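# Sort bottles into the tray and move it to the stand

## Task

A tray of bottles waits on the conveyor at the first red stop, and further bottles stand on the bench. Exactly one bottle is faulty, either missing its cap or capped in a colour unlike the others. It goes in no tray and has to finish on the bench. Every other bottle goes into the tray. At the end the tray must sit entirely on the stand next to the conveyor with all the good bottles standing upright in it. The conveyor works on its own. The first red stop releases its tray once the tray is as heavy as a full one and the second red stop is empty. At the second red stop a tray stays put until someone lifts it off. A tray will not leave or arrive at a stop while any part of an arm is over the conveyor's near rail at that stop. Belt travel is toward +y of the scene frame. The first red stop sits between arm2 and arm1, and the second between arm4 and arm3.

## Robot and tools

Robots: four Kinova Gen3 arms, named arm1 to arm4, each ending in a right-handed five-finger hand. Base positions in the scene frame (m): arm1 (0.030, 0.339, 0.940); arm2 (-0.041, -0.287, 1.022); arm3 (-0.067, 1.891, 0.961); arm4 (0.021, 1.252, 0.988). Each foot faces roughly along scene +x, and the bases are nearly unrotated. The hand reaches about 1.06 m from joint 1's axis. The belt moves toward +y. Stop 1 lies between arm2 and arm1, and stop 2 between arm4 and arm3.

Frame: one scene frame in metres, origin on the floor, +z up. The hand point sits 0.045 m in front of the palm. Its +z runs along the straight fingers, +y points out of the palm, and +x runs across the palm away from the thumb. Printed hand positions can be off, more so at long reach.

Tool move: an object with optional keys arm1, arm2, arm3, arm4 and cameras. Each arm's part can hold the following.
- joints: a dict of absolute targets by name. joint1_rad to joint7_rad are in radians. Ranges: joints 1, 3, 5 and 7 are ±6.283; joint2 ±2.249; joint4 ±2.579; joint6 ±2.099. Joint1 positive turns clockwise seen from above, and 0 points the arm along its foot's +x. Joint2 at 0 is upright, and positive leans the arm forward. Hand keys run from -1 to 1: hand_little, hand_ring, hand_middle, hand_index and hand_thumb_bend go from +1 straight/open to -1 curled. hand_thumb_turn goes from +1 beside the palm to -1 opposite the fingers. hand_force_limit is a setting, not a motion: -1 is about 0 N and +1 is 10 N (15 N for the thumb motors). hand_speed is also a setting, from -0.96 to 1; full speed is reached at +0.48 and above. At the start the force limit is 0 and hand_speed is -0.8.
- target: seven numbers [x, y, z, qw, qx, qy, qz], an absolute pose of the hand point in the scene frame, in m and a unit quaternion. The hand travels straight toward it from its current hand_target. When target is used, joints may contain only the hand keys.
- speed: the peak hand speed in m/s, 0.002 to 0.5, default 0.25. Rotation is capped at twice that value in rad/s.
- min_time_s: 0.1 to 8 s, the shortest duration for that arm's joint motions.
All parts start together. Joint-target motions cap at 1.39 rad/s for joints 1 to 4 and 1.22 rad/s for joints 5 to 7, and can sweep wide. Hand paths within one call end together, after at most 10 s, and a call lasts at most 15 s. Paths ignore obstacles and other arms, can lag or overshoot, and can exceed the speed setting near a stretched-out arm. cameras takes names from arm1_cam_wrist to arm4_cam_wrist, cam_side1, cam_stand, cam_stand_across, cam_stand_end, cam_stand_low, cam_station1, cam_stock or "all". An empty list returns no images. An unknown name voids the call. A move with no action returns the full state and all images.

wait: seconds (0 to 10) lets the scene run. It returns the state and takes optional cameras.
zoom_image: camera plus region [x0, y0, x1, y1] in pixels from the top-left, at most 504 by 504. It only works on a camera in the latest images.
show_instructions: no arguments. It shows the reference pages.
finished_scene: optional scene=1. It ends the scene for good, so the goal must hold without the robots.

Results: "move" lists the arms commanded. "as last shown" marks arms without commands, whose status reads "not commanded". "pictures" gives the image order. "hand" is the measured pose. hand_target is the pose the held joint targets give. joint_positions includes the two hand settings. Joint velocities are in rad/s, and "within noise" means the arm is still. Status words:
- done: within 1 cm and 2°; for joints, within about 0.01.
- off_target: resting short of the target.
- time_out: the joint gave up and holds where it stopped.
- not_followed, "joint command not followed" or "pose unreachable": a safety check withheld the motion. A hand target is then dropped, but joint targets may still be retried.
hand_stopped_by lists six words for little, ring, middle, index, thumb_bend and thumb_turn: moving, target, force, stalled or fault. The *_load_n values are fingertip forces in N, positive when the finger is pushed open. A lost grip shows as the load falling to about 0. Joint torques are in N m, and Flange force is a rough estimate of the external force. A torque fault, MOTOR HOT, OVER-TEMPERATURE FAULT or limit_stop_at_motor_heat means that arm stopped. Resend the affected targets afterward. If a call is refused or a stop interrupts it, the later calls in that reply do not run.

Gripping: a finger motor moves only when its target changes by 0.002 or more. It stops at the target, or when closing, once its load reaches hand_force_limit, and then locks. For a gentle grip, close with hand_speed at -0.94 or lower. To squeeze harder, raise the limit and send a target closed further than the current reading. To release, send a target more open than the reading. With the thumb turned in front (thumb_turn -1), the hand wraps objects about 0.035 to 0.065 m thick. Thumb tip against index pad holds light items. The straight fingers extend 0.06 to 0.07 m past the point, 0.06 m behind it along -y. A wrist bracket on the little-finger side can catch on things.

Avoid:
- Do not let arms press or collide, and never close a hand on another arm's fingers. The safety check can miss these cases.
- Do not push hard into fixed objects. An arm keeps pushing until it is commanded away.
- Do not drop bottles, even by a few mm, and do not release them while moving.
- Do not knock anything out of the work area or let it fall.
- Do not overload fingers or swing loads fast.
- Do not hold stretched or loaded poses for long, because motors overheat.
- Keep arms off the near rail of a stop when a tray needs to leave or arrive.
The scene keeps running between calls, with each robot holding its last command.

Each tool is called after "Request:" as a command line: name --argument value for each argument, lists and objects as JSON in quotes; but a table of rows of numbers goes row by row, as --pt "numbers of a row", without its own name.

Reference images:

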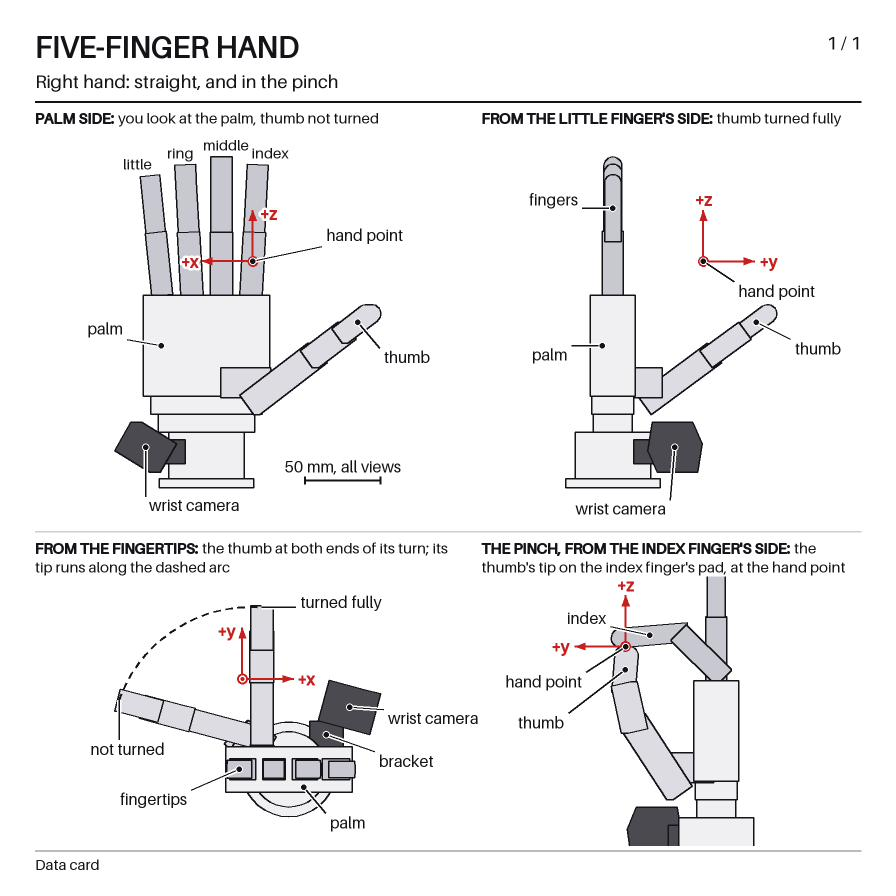

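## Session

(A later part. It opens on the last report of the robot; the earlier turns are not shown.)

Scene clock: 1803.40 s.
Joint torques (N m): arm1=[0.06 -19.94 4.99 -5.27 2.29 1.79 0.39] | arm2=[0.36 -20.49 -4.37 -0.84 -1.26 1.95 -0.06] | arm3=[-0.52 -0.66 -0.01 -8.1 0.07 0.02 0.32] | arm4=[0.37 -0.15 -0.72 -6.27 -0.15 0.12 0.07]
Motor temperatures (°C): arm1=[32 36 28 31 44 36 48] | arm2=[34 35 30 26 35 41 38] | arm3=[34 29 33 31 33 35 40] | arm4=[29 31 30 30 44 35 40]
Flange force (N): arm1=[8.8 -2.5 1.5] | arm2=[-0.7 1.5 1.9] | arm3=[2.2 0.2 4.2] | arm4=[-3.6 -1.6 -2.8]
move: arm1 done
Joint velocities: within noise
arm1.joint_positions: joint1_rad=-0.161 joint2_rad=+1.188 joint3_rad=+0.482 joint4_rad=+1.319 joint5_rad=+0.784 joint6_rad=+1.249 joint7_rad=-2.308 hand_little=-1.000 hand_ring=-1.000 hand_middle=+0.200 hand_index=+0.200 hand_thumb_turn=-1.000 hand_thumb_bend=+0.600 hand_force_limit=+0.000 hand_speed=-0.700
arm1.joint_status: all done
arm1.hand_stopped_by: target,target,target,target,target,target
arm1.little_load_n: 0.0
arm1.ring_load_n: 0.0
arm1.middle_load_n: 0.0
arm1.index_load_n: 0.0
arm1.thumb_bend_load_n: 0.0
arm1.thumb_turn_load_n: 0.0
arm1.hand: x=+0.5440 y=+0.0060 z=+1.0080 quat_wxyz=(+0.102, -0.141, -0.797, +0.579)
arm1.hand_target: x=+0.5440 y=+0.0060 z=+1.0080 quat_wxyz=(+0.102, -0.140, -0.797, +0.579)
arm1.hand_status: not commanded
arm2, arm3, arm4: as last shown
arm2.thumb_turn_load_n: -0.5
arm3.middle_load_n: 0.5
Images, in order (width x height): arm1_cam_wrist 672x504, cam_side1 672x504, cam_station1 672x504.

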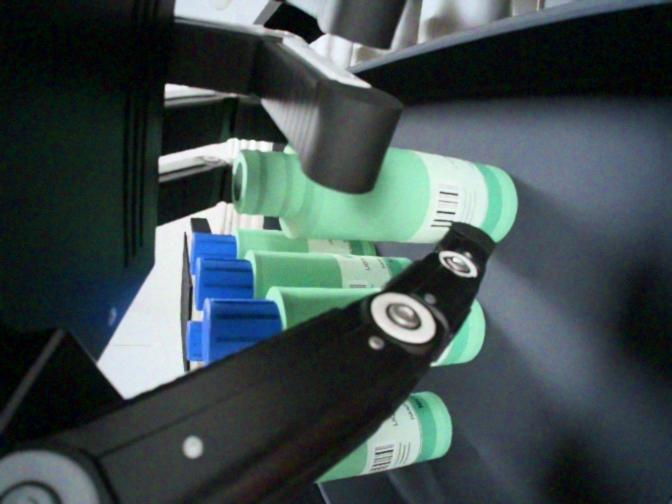

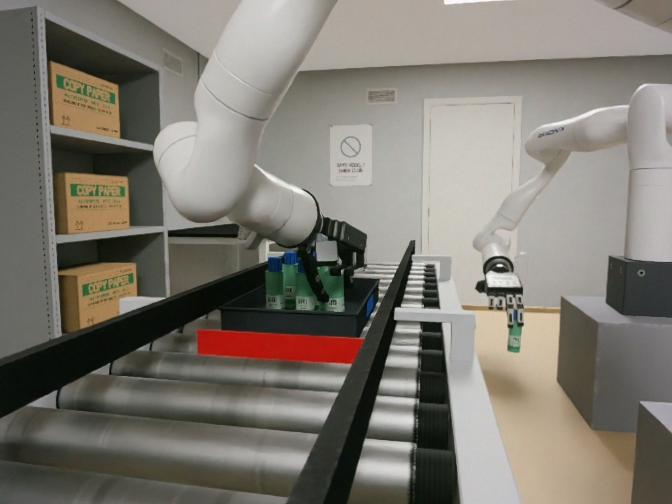

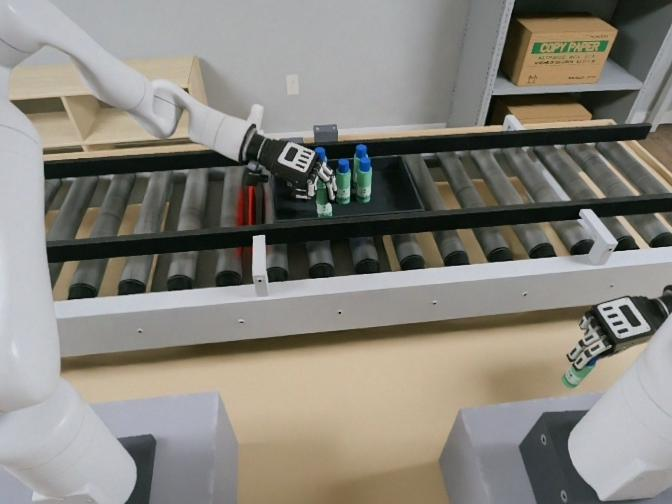

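Request:
move --arm1 '{"joints":{"hand_thumb_bend":-0.3,"hand_speed":-0.9,"hand_force_limit":-0.4}}' --cameras '["arm1_cam_wrist","cam_side1","cam_station1"]'

Request:
zoom_image --camera "cam_station1" --region '[260, 110, 440, 245]'

Scene clock: 1813.53 s.
Joint torques (N m): arm1=[0.1 -20.35 5.35 -5.37 2.41 2.05 0.37] | arm2=[0.4 -20.42 -4.36 -0.85 -1.24 1.91 -0.05] | arm3=[-0.47 -0.65 -0.05 -8.11 0.1 -0.01 0.24] | arm4=[0.22 -0.08 -0.76 -6.32 -0.08 0.14 0.08]
Motor temperatures (°C): arm1=[32 36 28 31 44 36 48] | arm2=[34 35 30 26 35 41 38] | arm3=[34 29 33 31 33 35 40] | arm4=[29 31 30 30 44 35 40]
Flange force (N): arm1=[9.0 -1.7 2.0] | arm2=[-0.6 1.4 1.8] | arm3=[2.2 -0.2 4.2] | arm4=[-3.4 -1.6 -2.5]
move: arm1 off_target
Joint velocities: within noise
arm1.joint_positions: joint1_rad=-0.161 joint2_rad=+1.188 joint3_rad=+0.482 joint4_rad=+1.319 joint5_rad=+0.784 joint6_rad=+1.249 joint7_rad=-2.308 hand_little=-1.000 hand_ring=-1.000 hand_middle=+0.200 hand_index=+0.200 hand_thumb_turn=-1.000 hand_thumb_bend=+0.110 hand_force_limit=-0.400 hand_speed=-0.900
arm1.joint_status: hand_thumb_bend off_target (ended at +0.110, target -0.300); the others done
arm1.hand_stopped_by: target,target,target,target,force,target
arm1.little_load_n: 0.0
arm1.ring_load_n: 0.0
arm1.middle_load_n: 0.5
arm1.index_load_n: 3.0
arm1.thumb_bend_load_n: 4.5
arm1.thumb_turn_load_n: 0.0
arm1.hand: x=+0.5440 y=+0.0060 z=+1.0080 quat_wxyz=(+0.102, -0.141, -0.797, +0.579)
arm1.hand_target: x=+0.5440 y=+0.0060 z=+1.0080 quat_wxyz=(+0.102, -0.141, -0.797, +0.579)
arm1.hand_status: not commanded
arm2, arm3, arm4: as last shown
arm3.middle_load_n: 0.0
Images, in order (width x height): arm1_cam_wrist 672x504, cam_side1 672x504, cam_station1 672x504.

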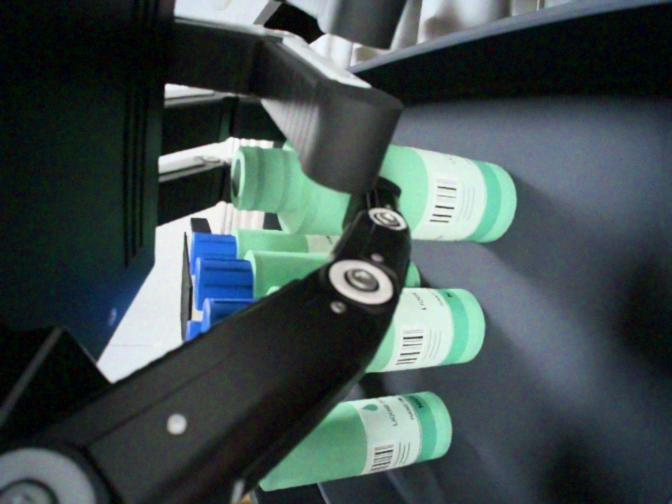

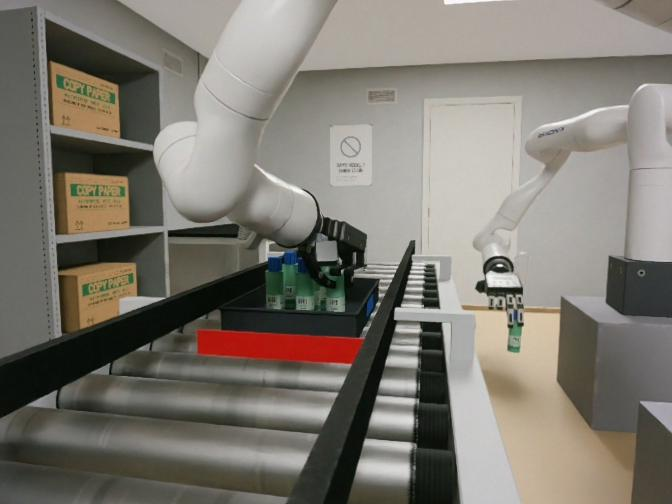

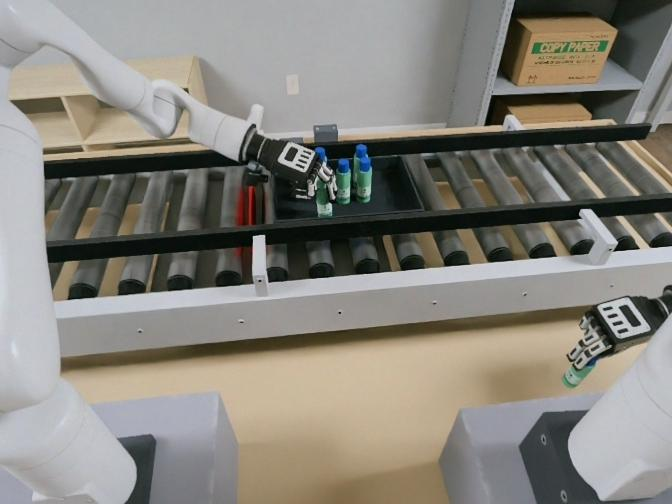

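Scaled by 2.800 from the camera's image (finer frame: 960x720).

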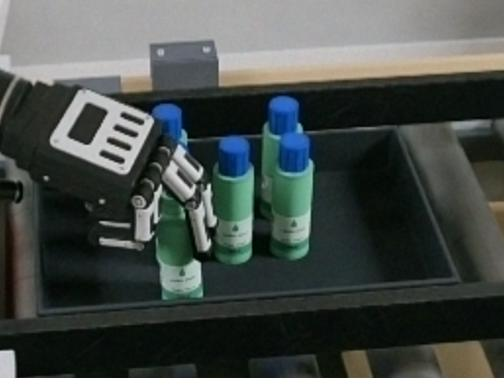

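Request:
move --arm1 '{"joints":{"hand_thumb_bend":-0.35,"hand_speed":-0.9,"hand_force_limit":0.0}}'

Request:
move --arm1 '{"target":[0.544,0.006,1.06,0.1021,-0.1405,-0.7967,0.5789],"speed":0.06}' --cameras '["arm1_cam_wrist","cam_side1","cam_station1"]'

Request:
zoom_image --camera "cam_station1" --region '[260, 110, 440, 245]'

Scene clock: 1820.07 s.
Joint torques (N m): arm1=[0.12 -20.34 5.43 -5.43 2.4 1.96 0.33] | arm2=[0.39 -20.42 -4.37 -0.82 -1.26 1.98 -0.01] | arm3=[-0.53 -0.69 -0.05 -8.12 0.09 0.05 0.32] | arm4=[0.33 -0.18 -0.77 -6.18 -0.07 0.2 0.12]
Motor temperatures (°C): arm1=[32 36 28 31 44 36 48] | arm2=[34 35 30 26 35 41 38] | arm3=[34 29 33 31 33 35 40] | arm4=[29 31 30 30 44 35 40]
Flange force (N): arm1=[9.0 -1.7 1.8] | arm2=[-0.6 1.3 1.9] | arm3=[2.2 0.1 4.4] | arm4=[-3.8 -1.5 -2.9]
move: arm1 off_target
Joint velocities: within noise
arm1.joint_positions: joint1_rad=-0.161 joint2_rad=+1.188 joint3_rad=+0.482 joint4_rad=+1.319 joint5_rad=+0.784 joint6_rad=+1.249 joint7_rad=-2.308 hand_little=-1.000 hand_ring=-1.000 hand_middle=+0.200 hand_index=+0.200 hand_thumb_turn=-1.000 hand_thumb_bend=+0.092 hand_force_limit=+0.000 hand_speed=-0.900
arm1.joint_status: hand_thumb_bend off_target (ended at +0.092, target -0.350); the others done
arm1.hand_stopped_by: target,target,target,target,force,target
arm1.little_load_n: 0.0
arm1.ring_load_n: 0.0
arm1.middle_load_n: 1.0
arm1.index_load_n: 4.5
arm1.thumb_bend_load_n: 7.5
arm1.thumb_turn_load_n: 0.0
arm1.hand: x=+0.5440 y=+0.0060 z=+1.0080 quat_wxyz=(+0.102, -0.141, -0.797, +0.579)
arm1.hand_target: x=+0.5440 y=+0.0060 z=+1.0080 quat_wxyz=(+0.102, -0.141, -0.797, +0.579)
arm1.hand_status: not commanded
arm2, arm3, arm4: as last shown
pictures: none

Scene clock: 1821.43 s.
Joint torques (N m): arm1=[0.1 -19.94 5.23 -6.01 2.55 1.86 0.31] | arm2=[0.4 -20.46 -4.38 -0.83 -1.27 1.94 -0.02] | arm3=[-0.45 -0.71 -0.02 -8.11 0.15 0.05 0.32] | arm4=[0.3 -0.16 -0.81 -6.2 -0.09 0.24 0.08]
Motor temperatures (°C): arm1=[32 36 28 31 44 36 48] | arm2=[34 35 30 26 35 41 38] | arm3=[34 29 33 31 33 35 40] | arm4=[29 31 30 30 44 35 40]
Flange force (N): arm1=[8.9 -1.0 2.1] | arm2=[-0.6 1.5 1.8] | arm3=[2.2 0.3 4.3] | arm4=[-3.8 -1.7 -2.7]
move: arm1 done
Joint velocities: within noise
arm1.joint_positions: joint1_rad=-0.169 joint2_rad=+1.094 joint3_rad=+0.498 joint4_rad=+1.333 joint5_rad=+0.797 joint6_rad=+1.285 joint7_rad=-2.239 hand_little=-1.000 hand_ring=-1.000 hand_middle=+0.200 hand_index=+0.200 hand_thumb_turn=-1.000 hand_thumb_bend=+0.092 hand_force_limit=+0.000 hand_speed=-0.900
arm1.joint_status: not commanded
arm1.hand_stopped_by: target,target,target,target,force,target
arm1.little_load_n: 0.0
arm1.ring_load_n: 0.0
arm1.middle_load_n: 1.0
arm1.index_load_n: 4.5
arm1.thumb_bend_load_n: 7.5
arm1.thumb_turn_load_n: 0.0
arm1.hand: x=+0.5440 y=+0.0060 z=+1.0600 quat_wxyz=(+0.102, -0.141, -0.797, +0.579)
arm1.hand_target: x=+0.5440 y=+0.0060 z=+1.0600 quat_wxyz=(+0.102, -0.141, -0.797, +0.579)
arm1.hand_status: done (0.000 m and 0.0 deg from the pose sent, 0.052 m and 0.0 deg at the start)
arm2, arm3, arm4: as last shown
arm3.thumb_bend_load_n: -0.5
arm4.middle_load_n: 0.5
Images, in order (width x height): arm1_cam_wrist 672x504, cam_side1 672x504, cam_station1 672x504.

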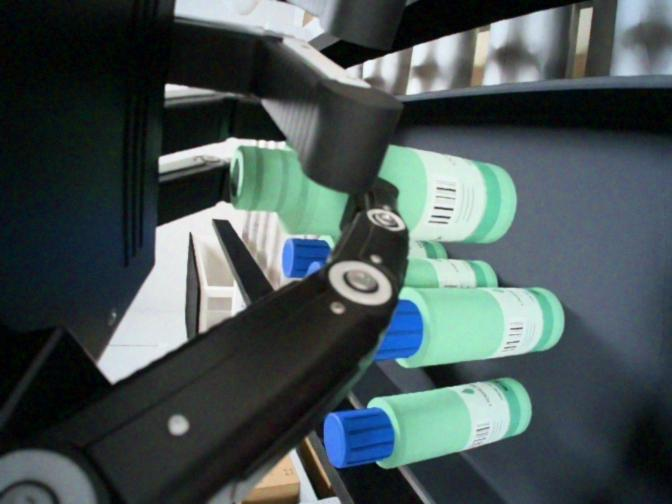

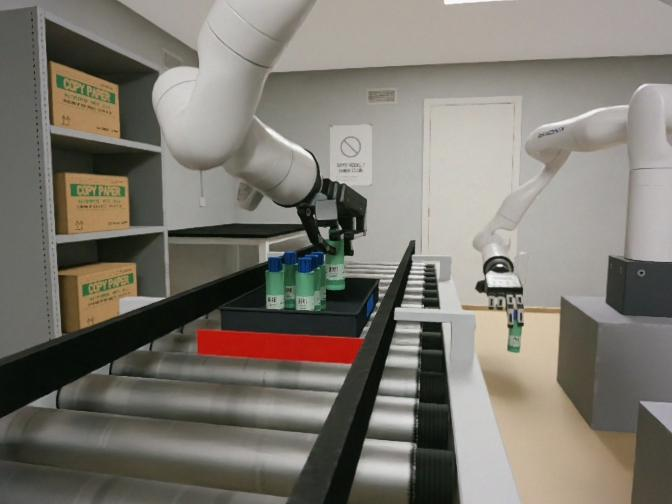

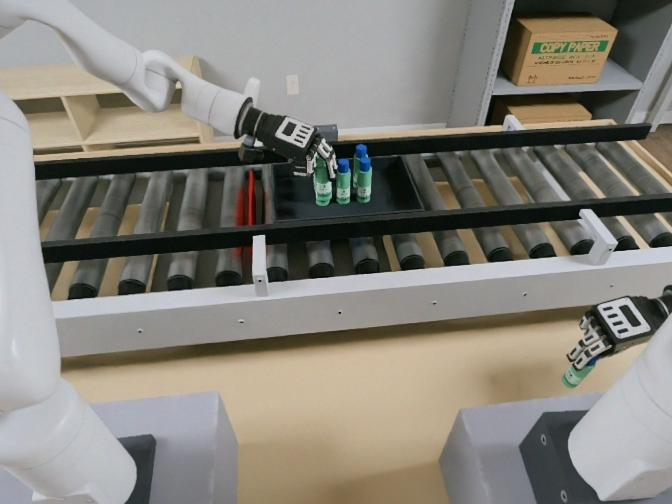

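Scaled by 2.800 from the camera's image (finer frame: 960x720).

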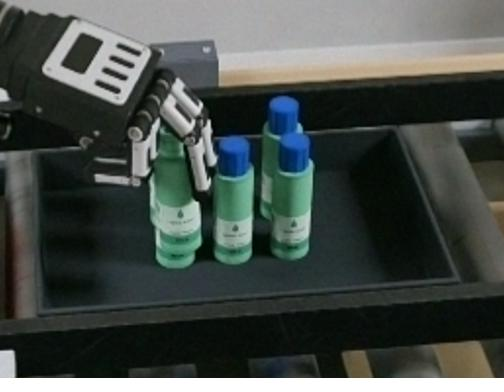

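Request:
move --arm1 '{"target":[0.54,0.02,1.17,0.1021,-0.1405,-0.7967,0.5789],"speed":0.12}'

Request:
move --arm1 '{"target":[0.22,0.05,1.17,0.0,0.0,0.809,-0.5878],"speed":0.15}' --cameras '["arm1_cam_wrist","cam_side1","cam_station1","cam_stock"]'

Scene clock: 1838.80 s.
Joint torques (N m): arm1=[0.12 -18.88 4.63 -7.26 2.78 1.49 0.32] | arm2=[0.43 -20.43 -4.36 -0.87 -1.25 1.94 -0.07] | arm3=[-0.45 -0.67 -0.06 -8.13 0.1 0 0.33] | arm4=[0.38 -0.12 -0.72 -6.19 -0.13 0.23 0.14]
Motor temperatures (°C): arm1=[32 36 28 31 44 36 48] | arm2=[34 35 30 26 35 41 38] | arm3=[34 29 33 31 33 35 40] | arm4=[29 31 30 30 44 35 40]
Flange force (N): arm1=[8.9 0.6 2.9] | arm2=[-0.7 1.3 2.0] | arm3=[2.3 0.1 4.3] | arm4=[-3.6 -1.4 -2.7]
move: arm1 done
Joint velocities: within noise
arm1.joint_positions: joint1_rad=-0.208 joint2_rad=+0.911 joint3_rad=+0.529 joint4_rad=+1.317 joint5_rad=+0.818 joint6_rad=+1.399 joint7_rad=-2.079 hand_little=-1.000 hand_ring=-1.000 hand_middle=+0.200 hand_index=+0.200 hand_thumb_turn=-1.000 hand_thumb_bend=+0.092 hand_force_limit=+0.000 hand_speed=-0.900
arm1.joint_status: not commanded
arm1.hand_stopped_by: target,target,target,target,force,target
arm1.little_load_n: 0.0
arm1.ring_load_n: 0.0
arm1.middle_load_n: 1.0
arm1.index_load_n: 4.5
arm1.thumb_bend_load_n: 7.5
arm1.thumb_turn_load_n: 0.0
arm1.hand: x=+0.5400 y=+0.0200 z=+1.1700 quat_wxyz=(+0.102, -0.141, -0.797, +0.579)
arm1.hand_target: x=+0.5400 y=+0.0200 z=+1.1700 quat_wxyz=(+0.102, -0.141, -0.797, +0.579)
arm1.hand_status: done (0.000 m and 0.0 deg from the pose sent, 0.111 m and 0.0 deg at the start)
arm2.joint_positions: joint1_rad=+1.191 joint2_rad=+1.616 joint3_rad=-0.409 joint4_rad=+1.225 joint5_rad=-0.118 joint6_rad=+1.461 joint7_rad=-3.620 hand_little=-1.000 hand_ring=-1.000 hand_middle=+0.200 hand_index=+0.200 hand_thumb_turn=-1.000 hand_thumb_bend=+0.022 hand_force_limit=+0.000 hand_speed=-0.900
arm2.joint_status: not commanded
arm2.hand_stopped_by: target,target,target,target,force,target
arm2.little_load_n: 0.0
arm2.ring_load_n: 0.0
arm2.middle_load_n: 0.0
arm2.index_load_n: 4.5
arm2.thumb_bend_load_n: 7.0
arm2.thumb_turn_load_n: -0.5
arm2.hand: x=+0.1720 y=-0.4610 z=+0.8500 quat_wxyz=(+0.588, -0.809, +0.000, +0.000)
arm2.hand_target: x=+0.1720 y=-0.4610 z=+0.8500 quat_wxyz=(+0.588, -0.809, +0.000, +0.000)
arm2.hand_status: not commanded
arm3.joint_positions: joint1_rad=+0.362 joint2_rad=-0.324 joint3_rad=-0.101 joint4_rad=+1.473 joint5_rad=-0.008 joint6_rad=+2.069 joint7_rad=-1.880 hand_little=+1.000 hand_ring=+1.000 hand_middle=+1.000 hand_index=+1.000 hand_thumb_turn=+1.000 hand_thumb_bend=+1.000 hand_force_limit=+0.000 hand_speed=-0.800
arm3.joint_status: not commanded
arm3.hand_stopped_by: target,target,target,target,target,target
arm3.little_load_n: 0.0
arm3.ring_load_n: 0.0
arm3.middle_load_n: 0.0
arm3.index_load_n: 0.0
arm3.thumb_bend_load_n: 0.0
arm3.thumb_turn_load_n: 0.0
arm3.hand: x=+0.1108 y=+1.8705 z=+1.4476 quat_wxyz=(+0.039, -0.300, -0.953, +0.013)
arm3.hand_target: x=+0.1108 y=+1.8705 z=+1.4476 quat_wxyz=(+0.039, -0.300, -0.953, +0.013)
arm3.hand_status: not commanded
arm4.joint_positions: joint1_rad=+0.421 joint2_rad=-0.440 joint3_rad=-0.080 joint4_rad=+1.467 joint5_rad=+0.009 joint6_rad=+2.000 joint7_rad=-1.939 hand_little=+1.000 hand_ring=+1.000 hand_middle=+1.000 hand_index=+1.000 hand_thumb_turn=+1.000 hand_thumb_bend=+1.000 hand_force_limit=+0.000 hand_speed=-0.800
arm4.joint_status: not commanded
arm4.hand_stopped_by: target,target,target,target,target,target
arm4.little_load_n: 0.0
arm4.ring_load_n: 0.0
arm4.middle_load_n: 0.0
arm4.index_load_n: 0.0
arm4.thumb_bend_load_n: -0.5
arm4.thumb_turn_load_n: 0.0
arm4.hand: x=+0.2044 y=+1.2330 z=+1.4982 quat_wxyz=(-0.051, -0.285, -0.957, +0.011)
arm4.hand_target: x=+0.2044 y=+1.2330 z=+1.4982 quat_wxyz=(-0.051, -0.285, -0.957, +0.011)
arm4.hand_status: not commanded
pictures: none

Scene clock: 1846.03 s.
Joint torques (N m): arm1=[0.62 -8.19 -1.09 -3.83 1.36 3.08 0.17] | arm2=[0.41 -20.41 -4.31 -0.83 -1.26 1.96 -0.03] | arm3=[-0.46 -0.75 -0.06 -8.1 0.09 0.01 0.24] | arm4=[0.32 -0.16 -0.76 -6.2 -0.13 0.2 0.09]
Motor temperatures (°C): arm1=[32 36 28 31 44 36 48] | arm2=[34 35 30 26 35 41 38] | arm3=[34 29 33 31 33 35 40] | arm4=[29 31 30 30 44 35 40]
Flange force (N): arm1=[4.7 7.7 -1.6] | arm2=[-0.6 1.3 1.9] | arm3=[2.0 -0.2 4.1] | arm4=[-3.8 -1.6 -2.8]
move: arm1 moving
Joint velocities: arm1=[0.142 0.085 -0.22 -0.001 -0.017 0.124 -0.033] | arm2=[within noise] | arm3=[within noise] | arm4=[within noise]
arm1.joint_positions: joint1_rad=+0.892 joint2_rad=+0.345 joint3_rad=-1.134 joint4_rad=+2.577 joint5_rad=+1.248 joint6_rad=+1.630 joint7_rad=-2.806 hand_little=-1.000 hand_ring=-1.000 hand_middle=+0.200 hand_index=+0.201 hand_thumb_turn=-1.000 hand_thumb_bend=+0.092 hand_force_limit=+0.000 hand_speed=-0.900
arm1.joint_status: not commanded
arm1.hand_stopped_by: target,target,target,target,force,target
arm1.little_load_n: 0.0
arm1.ring_load_n: 0.0
arm1.middle_load_n: 1.0
arm1.index_load_n: 4.5
arm1.thumb_bend_load_n: 7.5
arm1.thumb_turn_load_n: 0.0
arm1.hand: x=+0.2208 y=+0.0500 z=+1.1705 quat_wxyz=(+0.041, -0.017, -0.823, +0.566)
arm1.hand_target: x=+0.2208 y=+0.0500 z=+1.1705 quat_wxyz=(+0.041, -0.017, -0.823, +0.566)
arm1.hand_status: moving (0.001 m and 5.9 deg from the pose sent, 0.321 m and 20.0 deg at the start; a joint's target at an end of its range on 159 of 217 steps)
arm2, arm3, arm4: as last shown
arm3.index_load_n: -0.5
arm4.thumb_bend_load_n: 0.0
Images, in order (width x height): arm1_cam_wrist 672x504, cam_side1 672x504, cam_station1 672x504, cam_stock 672x504.

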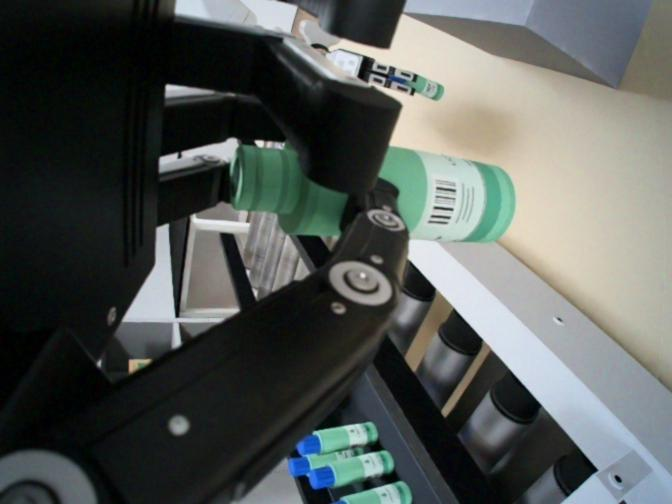

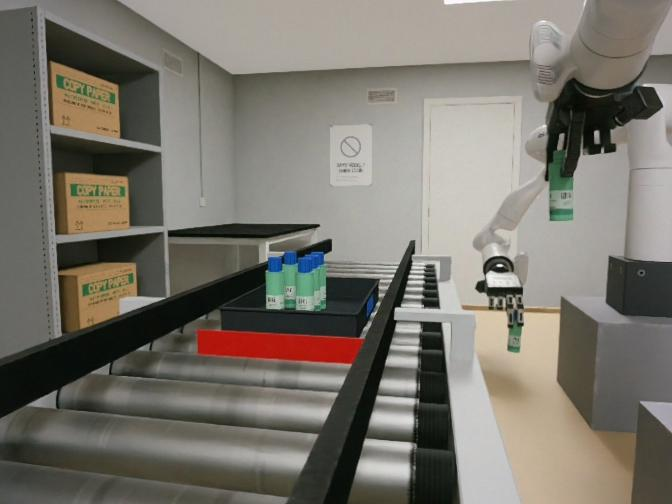

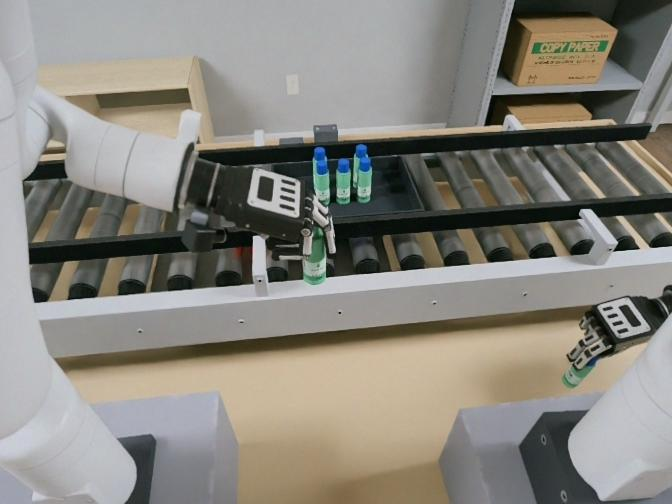

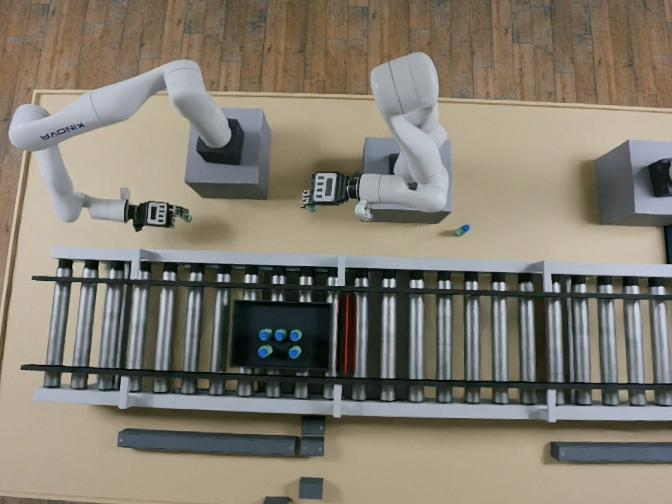

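Request:
move --arm1 '{"target":[0.22,-0.02,1.0,0.0,0.0,0.809,-0.5878],"speed":0.15}'

Request:
move --arm1 '{"target":[0.22,-0.02,0.86,0.0,0.0,0.809,-0.5878],"speed":0.12}' --cameras '["arm1_cam_wrist","cam_side1","cam_station1","cam_stock"]'

Scene clock: 1855.93 s.
Joint torques (N m): arm1=[0.22 -13.82 -1.14 1.17 -0.07 2.67 0.44] | arm2=[0.39 -20.47 -4.35 -0.86 -1.23 1.96 -0.04] | arm3=[-0.47 -0.69 0 -8.11 0.08 0.01 0.3] | arm4=[0.27 -0.21 -0.65 -6.2 -0.06 0.18 0.15]
Motor temperatures (°C): arm1=[32 36 28 31 44 36 48] | arm2=[34 35 30 26 35 41 38] | arm3=[34 29 33 31 33 35 40] | arm4=[29 31 30 30 44 35 40]
Flange force (N): arm1=[6.5 -0.7 -5.8] | arm2=[-0.6 1.3 2.0] | arm3=[2.2 0.2 4.2] | arm4=[-3.7 -0.9 -3.0]
move: arm1 off_target
Joint velocities: within noise
arm1.joint_positions: joint1_rad=+0.845 joint2_rad=+1.245 joint3_rad=-0.783 joint4_rad=+2.577 joint5_rad=+1.686 joint6_rad=+2.097 joint7_rad=-3.424 hand_little=-1.000 hand_ring=-1.000 hand_middle=+0.200 hand_index=+0.201 hand_thumb_turn=-1.000 hand_thumb_bend=+0.092 hand_force_limit=+0.000 hand_speed=-0.900
arm1.joint_status: not commanded
arm1.hand_stopped_by: target,target,target,target,force,target
arm1.little_load_n: 0.0
arm1.ring_load_n: 0.0
arm1.middle_load_n: 1.0
arm1.index_load_n: 4.5
arm1.thumb_bend_load_n: 8.0
arm1.thumb_turn_load_n: 0.0
arm1.hand: x=+0.2209 y=-0.0203 z=+0.9997 quat_wxyz=(+0.056, -0.028, -0.803, +0.593)
arm1.hand_target: x=+0.2209 y=-0.0203 z=+0.9997 quat_wxyz=(+0.056, -0.028, -0.803, +0.593)
arm1.hand_status: off_target (0.001 m and 7.2 deg from the pose sent, 0.184 m and 5.9 deg at the start; a joint's target at an end of its range on 61 of 61 steps)
arm2, arm3, arm4: as last shown
arm3.index_load_n: 0.0
pictures: none

Scene clock: 1857.63 s.
Joint torques (N m): arm1=[0.09 -13.87 -0.21 3.33 -0.45 2.54 0.4] | arm2=[0.42 -20.45 -4.35 -0.85 -1.24 1.96 -0.04] | arm3=[-0.44 -0.66 0.01 -8.07 0.08 0.02 0.25] | arm4=[0.38 -0.15 -0.76 -6.23 -0.16 0.19 0.07]
Motor temperatures (°C): arm1=[32 36 28 31 44 36 48] | arm2=[34 35 30 26 35 41 38] | arm3=[34 29 33 31 33 35 40] | arm4=[29 31 30 30 44 35 40]
Flange force (N): arm1=[2.8 -3.2 -2.5] | arm2=[-0.6 1.3 2.0] | arm3=[2.2 0.1 4.1] | arm4=[-3.8 -1.8 -2.7]
move: arm1 done
Joint velocities: within noise
arm1.joint_positions: joint1_rad=+0.754 joint2_rad=+1.646 joint3_rad=-0.374 joint4_rad=+2.434 joint5_rad=+2.068 joint6_rad=+2.097 joint7_rad=-3.687 hand_little=-1.000 hand_ring=-1.000 hand_middle=+0.200 hand_index=+0.201 hand_thumb_turn=-1.000 hand_thumb_bend=+0.092 hand_force_limit=+0.000 hand_speed=-0.900
arm1.joint_status: not commanded
arm1.hand_stopped_by: target,target,target,target,force,target
arm1.little_load_n: 0.0
arm1.ring_load_n: 0.0
arm1.middle_load_n: 1.0
arm1.index_load_n: 4.5
arm1.thumb_bend_load_n: 7.5
arm1.thumb_turn_load_n: 0.0
arm1.hand: x=+0.2200 y=-0.0200 z=+0.8600 quat_wxyz=(+0.000, +0.000, -0.809, +0.588)
arm1.hand_target: x=+0.2200 y=-0.0200 z=+0.8600 quat_wxyz=(+0.000, +0.000, -0.809, +0.588)
arm1.hand_status: done (0.000 m and 0.0 deg from the pose sent, 0.140 m and 7.2 deg at the start; a joint's target at an end of its range on 39 of 51 steps)
arm2, arm3, arm4: as last shown
arm4.thumb_bend_load_n: -0.5
Images, in order (width x height): arm1_cam_wrist 672x504, cam_side1 672x504, cam_station1 672x504, cam_stock 672x504.

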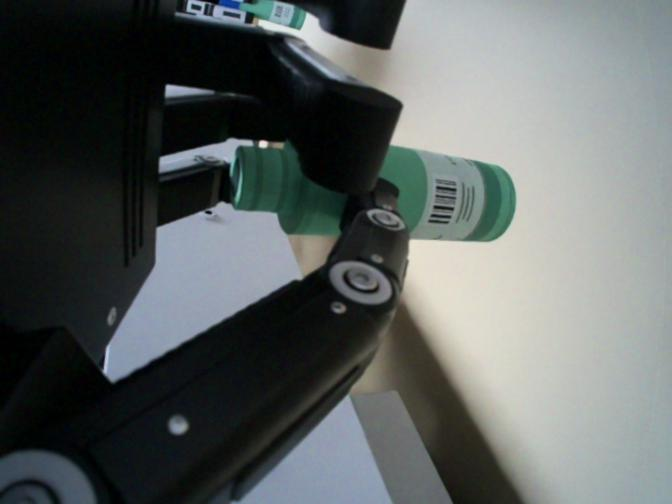

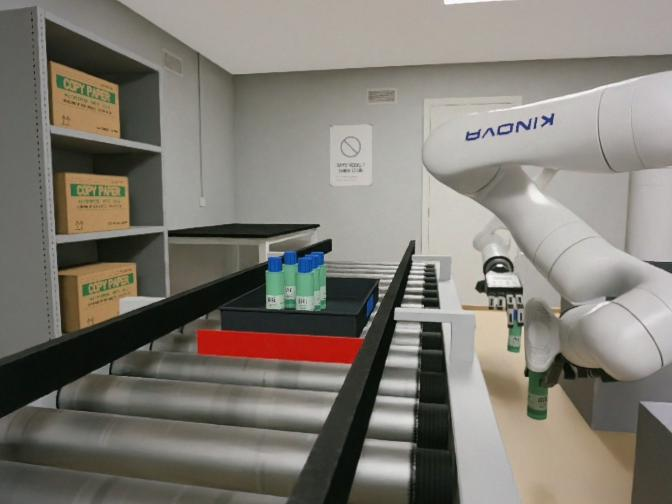

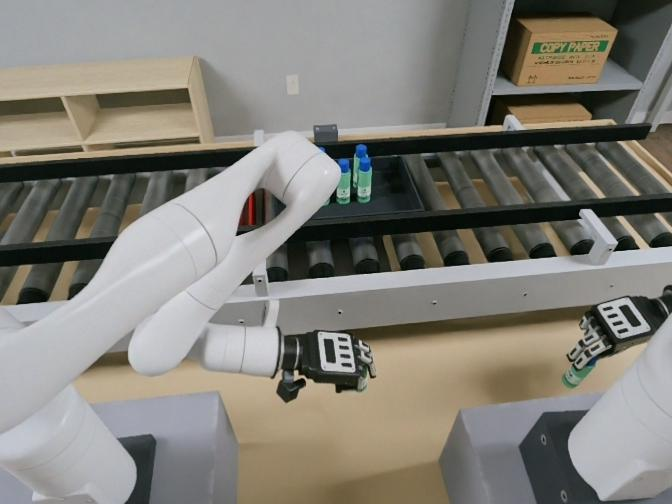

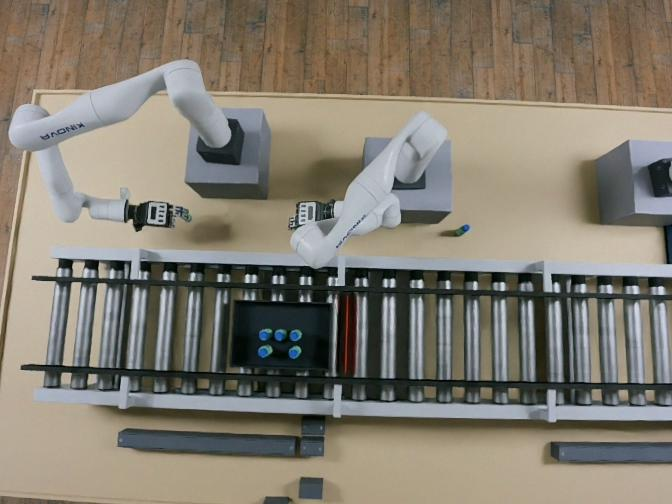

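Request:
move --arm1 '{"target":[0.22,-0.02,0.81,0.0,0.0,0.809,-0.5878],"speed":0.1}' --cameras '["arm1_cam_wrist","cam_side1","cam_station1","cam_stock"]'

Request:
zoom_image --camera "cam_station1" --region '[240, 280, 440, 430]'

Request:
zoom_image --camera "cam_side1" --region '[472, 280, 672, 430]'

Scene clock: 1870.53 s.
Joint torques (N m): arm1=[-0.01 -13.69 -0.11 3.24 -0.42 2.48 0.38] | arm2=[0.41 -20.43 -4.3 -0.86 -1.27 1.96 -0.05] | arm3=[-0.52 -0.71 -0.04 -8.14 0.05 0.07 0.27] | arm4=[0.3 -0.21 -0.76 -6.21 -0.12 0.23 0.09]
Motor temperatures (°C): arm1=[32 35 28 31 44 36 48] | arm2=[34 35 30 26 35 41 38] | arm3=[34 29 33 31 33 35 40] | arm4=[29 31 30 30 44 35 40]
Flange force (N): arm1=[2.5 -3.8 -2.0] | arm2=[-0.6 1.3 2.0] | arm3=[2.1 0.0 4.5] | arm4=[-3.9 -1.5 -2.7]
move: arm1 done
Joint velocities: within noise
arm1.joint_positions: joint1_rad=+0.748 joint2_rad=+1.746 joint3_rad=-0.324 joint4_rad=+2.307 joint5_rad=+2.135 joint6_rad=+2.069 joint7_rad=-3.666 hand_little=-1.000 hand_ring=-1.000 hand_middle=+0.200 hand_index=+0.201 hand_thumb_turn=-1.000 hand_thumb_bend=+0.092 hand_force_limit=+0.000 hand_speed=-0.900
arm1.joint_status: not commanded
arm1.hand_stopped_by: target,target,target,target,force,target
arm1.little_load_n: 0.0
arm1.ring_load_n: 0.0
arm1.middle_load_n: 1.0
arm1.index_load_n: 4.5
arm1.thumb_bend_load_n: 7.5
arm1.thumb_turn_load_n: 0.0
arm1.hand: x=+0.2200 y=-0.0200 z=+0.8100 quat_wxyz=(+0.000, +0.000, -0.809, +0.588)
arm1.hand_target: x=+0.2200 y=-0.0200 z=+0.8100 quat_wxyz=(+0.000, +0.000, -0.809, +0.588)
arm1.hand_status: done (0.000 m and 0.0 deg from the pose sent, 0.050 m and 0.0 deg at the start)
arm2, arm3, arm4: as last shown
arm3.thumb_bend_load_n: -0.5
arm4.thumb_bend_load_n: 0.0
Images, in order (width x height): arm1_cam_wrist 672x504, cam_side1 672x504, cam_station1 672x504, cam_stock 672x504.

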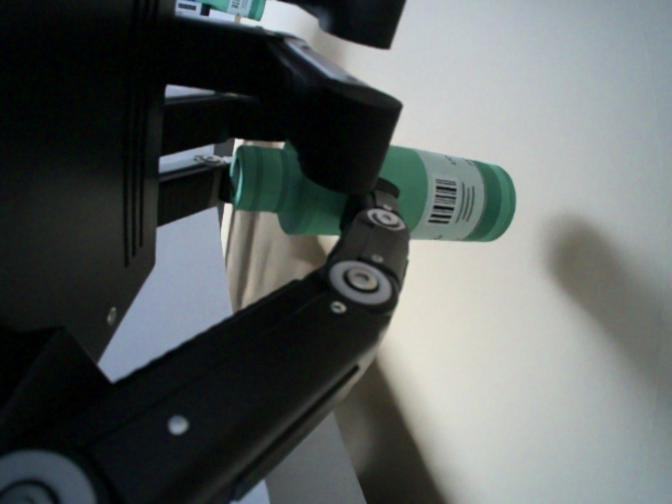

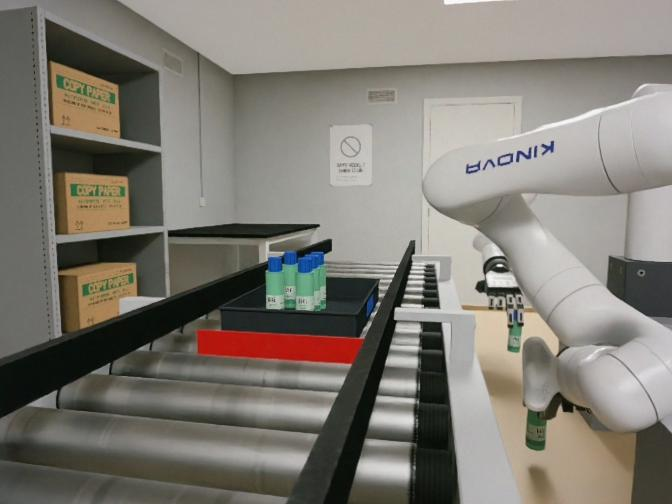

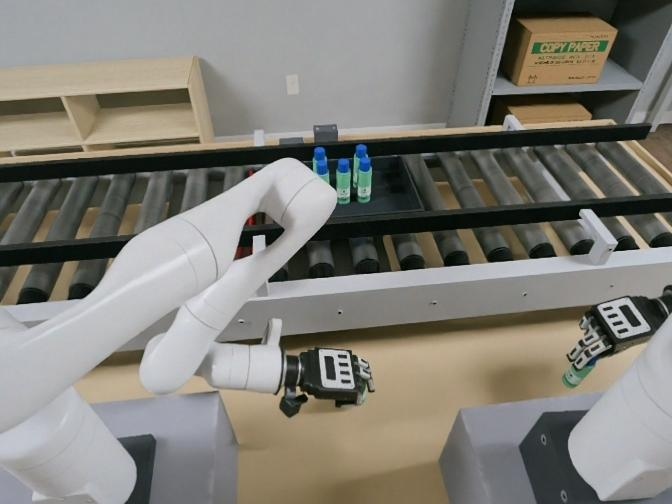

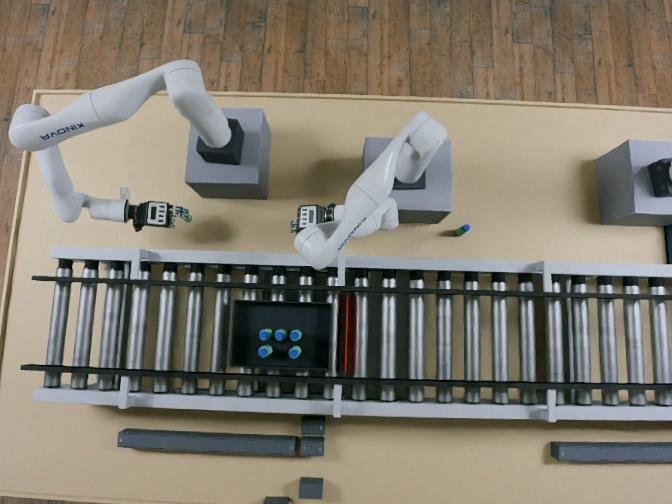

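Scaled by 2.520 from the camera's image (finer frame: 960x720).

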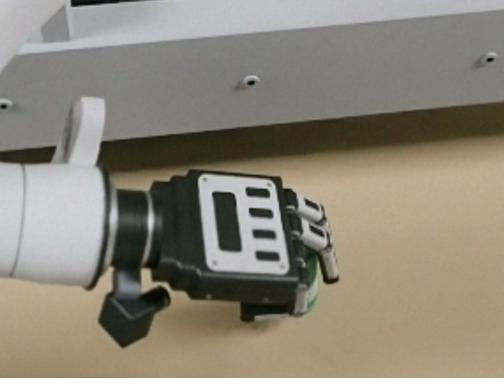

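Scaled by 2.520 from the camera's image (finer frame: 960x720).

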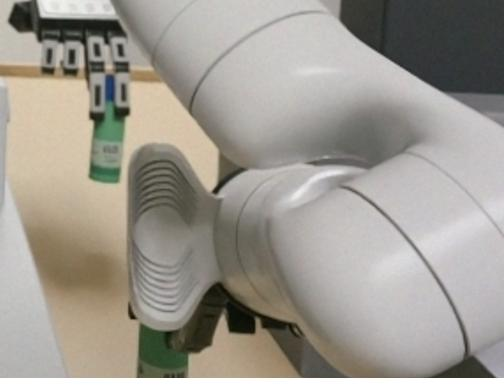

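Request:
move --arm1 '{"target":[0.235,-0.08,0.81,0.0,0.0,0.809,-0.5878],"speed":0.1}' --cameras '["cam_side1","cam_station1","cam_stock"]'

Request:
zoom_image --camera "cam_stock" --region '[270, 100, 470, 280]'

Request:
zoom_image --camera "cam_station1" --region '[100, 280, 400, 504]'

Scene clock: 1891.97 s.
Joint torques (N m): arm1=[-0.03 -15.09 0.34 2.13 -0.22 2.72 0.37] | arm2=[0.41 -20.45 -4.26 -0.87 -1.24 1.95 -0.04] | arm3=[-0.46 -0.65 -0.07 -8.15 0.11 -0.01 0.3] | arm4=[0.26 -0.26 -0.74 -6.19 -0.12 0.17 0.15]
Motor temperatures (°C): arm1=[32 35 28 31 44 36 48] | arm2=[34 35 30 26 35 41 38] | arm3=[34 29 33 31 33 35 40] | arm4=[29 31 30 30 44 35 40]
Flange force (N): arm1=[1.9 -3.9 -2.1] | arm2=[-0.6 1.2 2.0] | arm3=[2.3 0.0 4.4] | arm4=[-3.9 -1.3 -3.1]
move: arm1 done
Joint velocities: within noise
arm1.joint_positions: joint1_rad=+0.814 joint2_rad=+1.623 joint3_rad=-0.216 joint4_rad=+2.225 joint5_rad=+2.285 joint6_rad=+1.892 joint7_rad=-3.512 hand_little=-1.000 hand_ring=-1.000 hand_middle=+0.200 hand_index=+0.201 hand_thumb_turn=-1.000 hand_thumb_bend=+0.092 hand_force_limit=+0.000 hand_speed=-0.900
arm1.joint_status: not commanded
arm1.hand_stopped_by: target,target,target,target,force,target
arm1.little_load_n: 0.0
arm1.ring_load_n: 0.0
arm1.middle_load_n: 1.5
arm1.index_load_n: 4.5
arm1.thumb_bend_load_n: 7.5
arm1.thumb_turn_load_n: -0.5
arm1.hand: x=+0.2350 y=-0.0800 z=+0.8100 quat_wxyz=(+0.000, +0.000, -0.809, +0.588)
arm1.hand_target: x=+0.2350 y=-0.0800 z=+0.8100 quat_wxyz=(+0.000, +0.000, -0.809, +0.588)
arm1.hand_status: done (0.000 m and 0.0 deg from the pose sent, 0.062 m and 0.0 deg at the start)
arm2, arm3, arm4: as last shown
arm2.little_load_n: 0.5
arm3.thumb_bend_load_n: 0.0
Images, in order (width x height): cam_side1 672x504, cam_station1 672x504, cam_stock 672x504.

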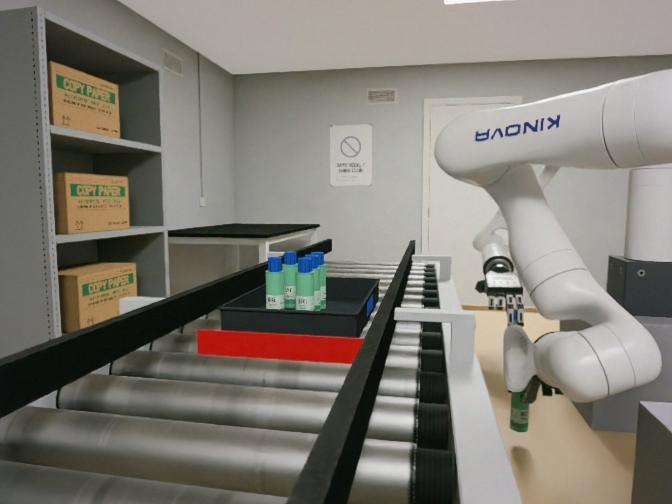

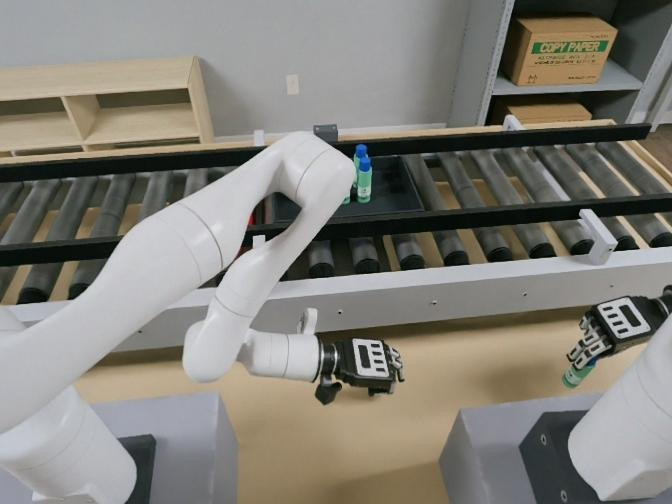

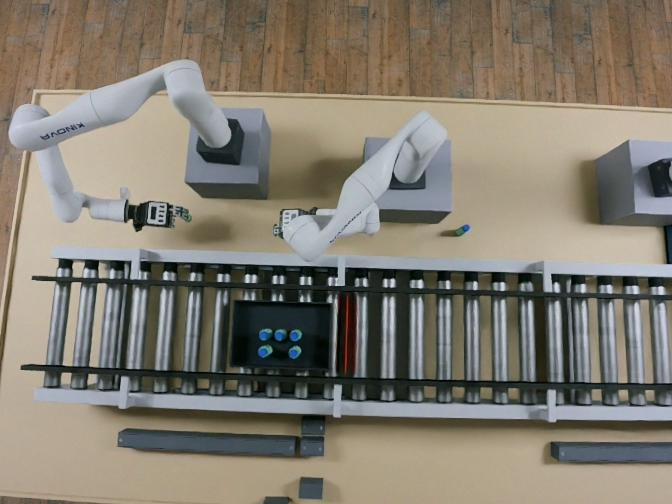

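Scaled by 2.520 from the camera's image (finer frame: 960x720).

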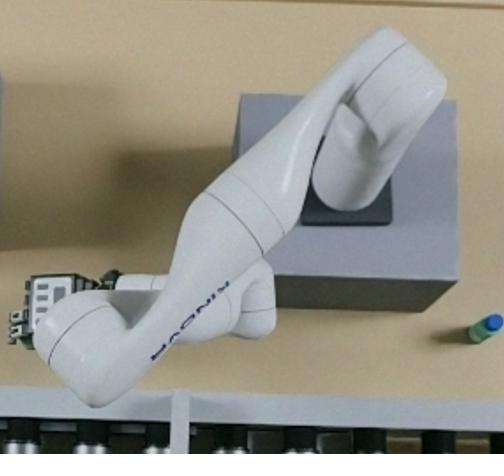

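Scaled by 1.680 from the camera's image (finer frame: 960x720).

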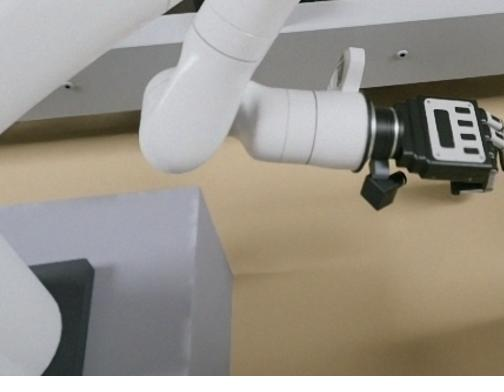

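Request:
move --arm1 '{"target":[0.235,-0.08,0.794,0.0,0.0,0.809,-0.5878],"speed":0.05}' --cameras '["cam_side1"]'

Request:
zoom_image --camera "cam_side1" --region '[480, 380, 560, 450]'

Scene clock: 1897.43 s.
Joint torques (N m): arm1=[0.06 -15.26 0.29 2.13 -0.23 2.74 0.37] | arm2=[0.39 -20.49 -4.39 -0.87 -1.24 1.97 -0.04] | arm3=[-0.55 -0.69 -0.03 -8.11 0.11 -0.01 0.31] | arm4=[0.36 -0.1 -0.65 -6.25 -0.08 0.25 0.06]
Motor temperatures (°C): arm1=[32 35 28 31 44 36 48] | arm2=[34 35 30 26 35 41 38] | arm3=[34 29 33 31 33 35 40] | arm4=[29 31 30 30 44 35 40]
Flange force (N): arm1=[2.1 -3.4 -2.0] | arm2=[-0.7 1.4 2.1] | arm3=[2.2 0.2 4.2] | arm4=[-3.6 -1.3 -2.4]
move: arm1 done
Joint velocities: within noise
arm1.joint_positions: joint1_rad=+0.812 joint2_rad=+1.659 joint3_rad=-0.209 joint4_rad=+2.185 joint5_rad=+2.295 joint6_rad=+1.887 joint7_rad=-3.510 hand_little=-1.000 hand_ring=-1.000 hand_middle=+0.200 hand_index=+0.201 hand_thumb_turn=-1.000 hand_thumb_bend=+0.092 hand_force_limit=+0.000 hand_speed=-0.900
arm1.joint_status: not commanded
arm1.hand_stopped_by: target,target,target,target,force,target
arm1.little_load_n: 0.0
arm1.ring_load_n: 0.0
arm1.middle_load_n: 1.0
arm1.index_load_n: 4.5
arm1.thumb_bend_load_n: 7.5
arm1.thumb_turn_load_n: 0.0
arm1.hand: x=+0.2350 y=-0.0800 z=+0.7940 quat_wxyz=(+0.000, +0.000, -0.809, +0.588)
arm1.hand_target: x=+0.2350 y=-0.0800 z=+0.7940 quat_wxyz=(+0.000, +0.000, -0.809, +0.588)
arm1.hand_status: done (0.000 m and 0.0 deg from the pose sent, 0.016 m and 0.0 deg at the start)
arm2, arm3, arm4: as last shown
arm2.little_load_n: 0.0
arm2.ring_load_n: 0.5
Images, in order (width x height): cam_side1 672x504.

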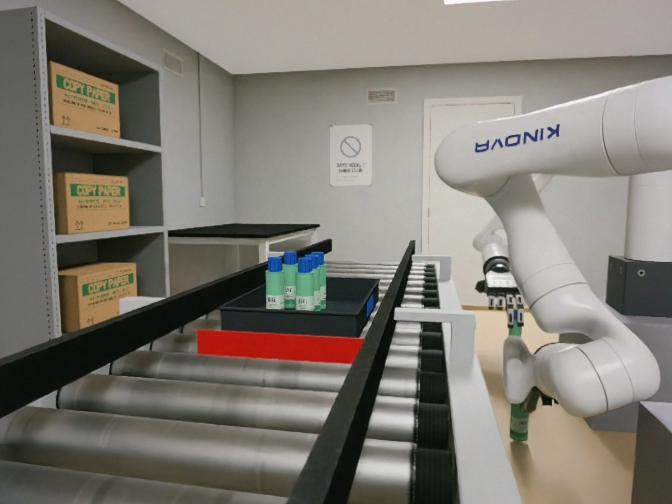

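Scaled by 6.300 from the camera's image (finer frame: 960x720).

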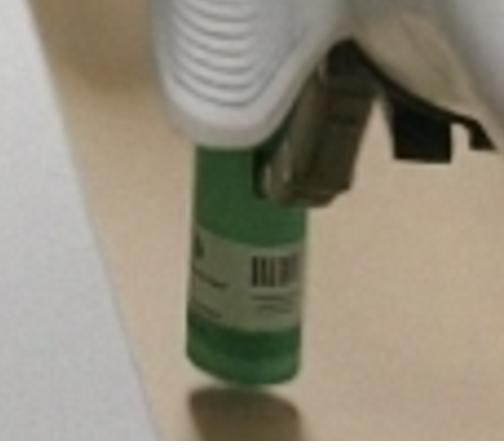

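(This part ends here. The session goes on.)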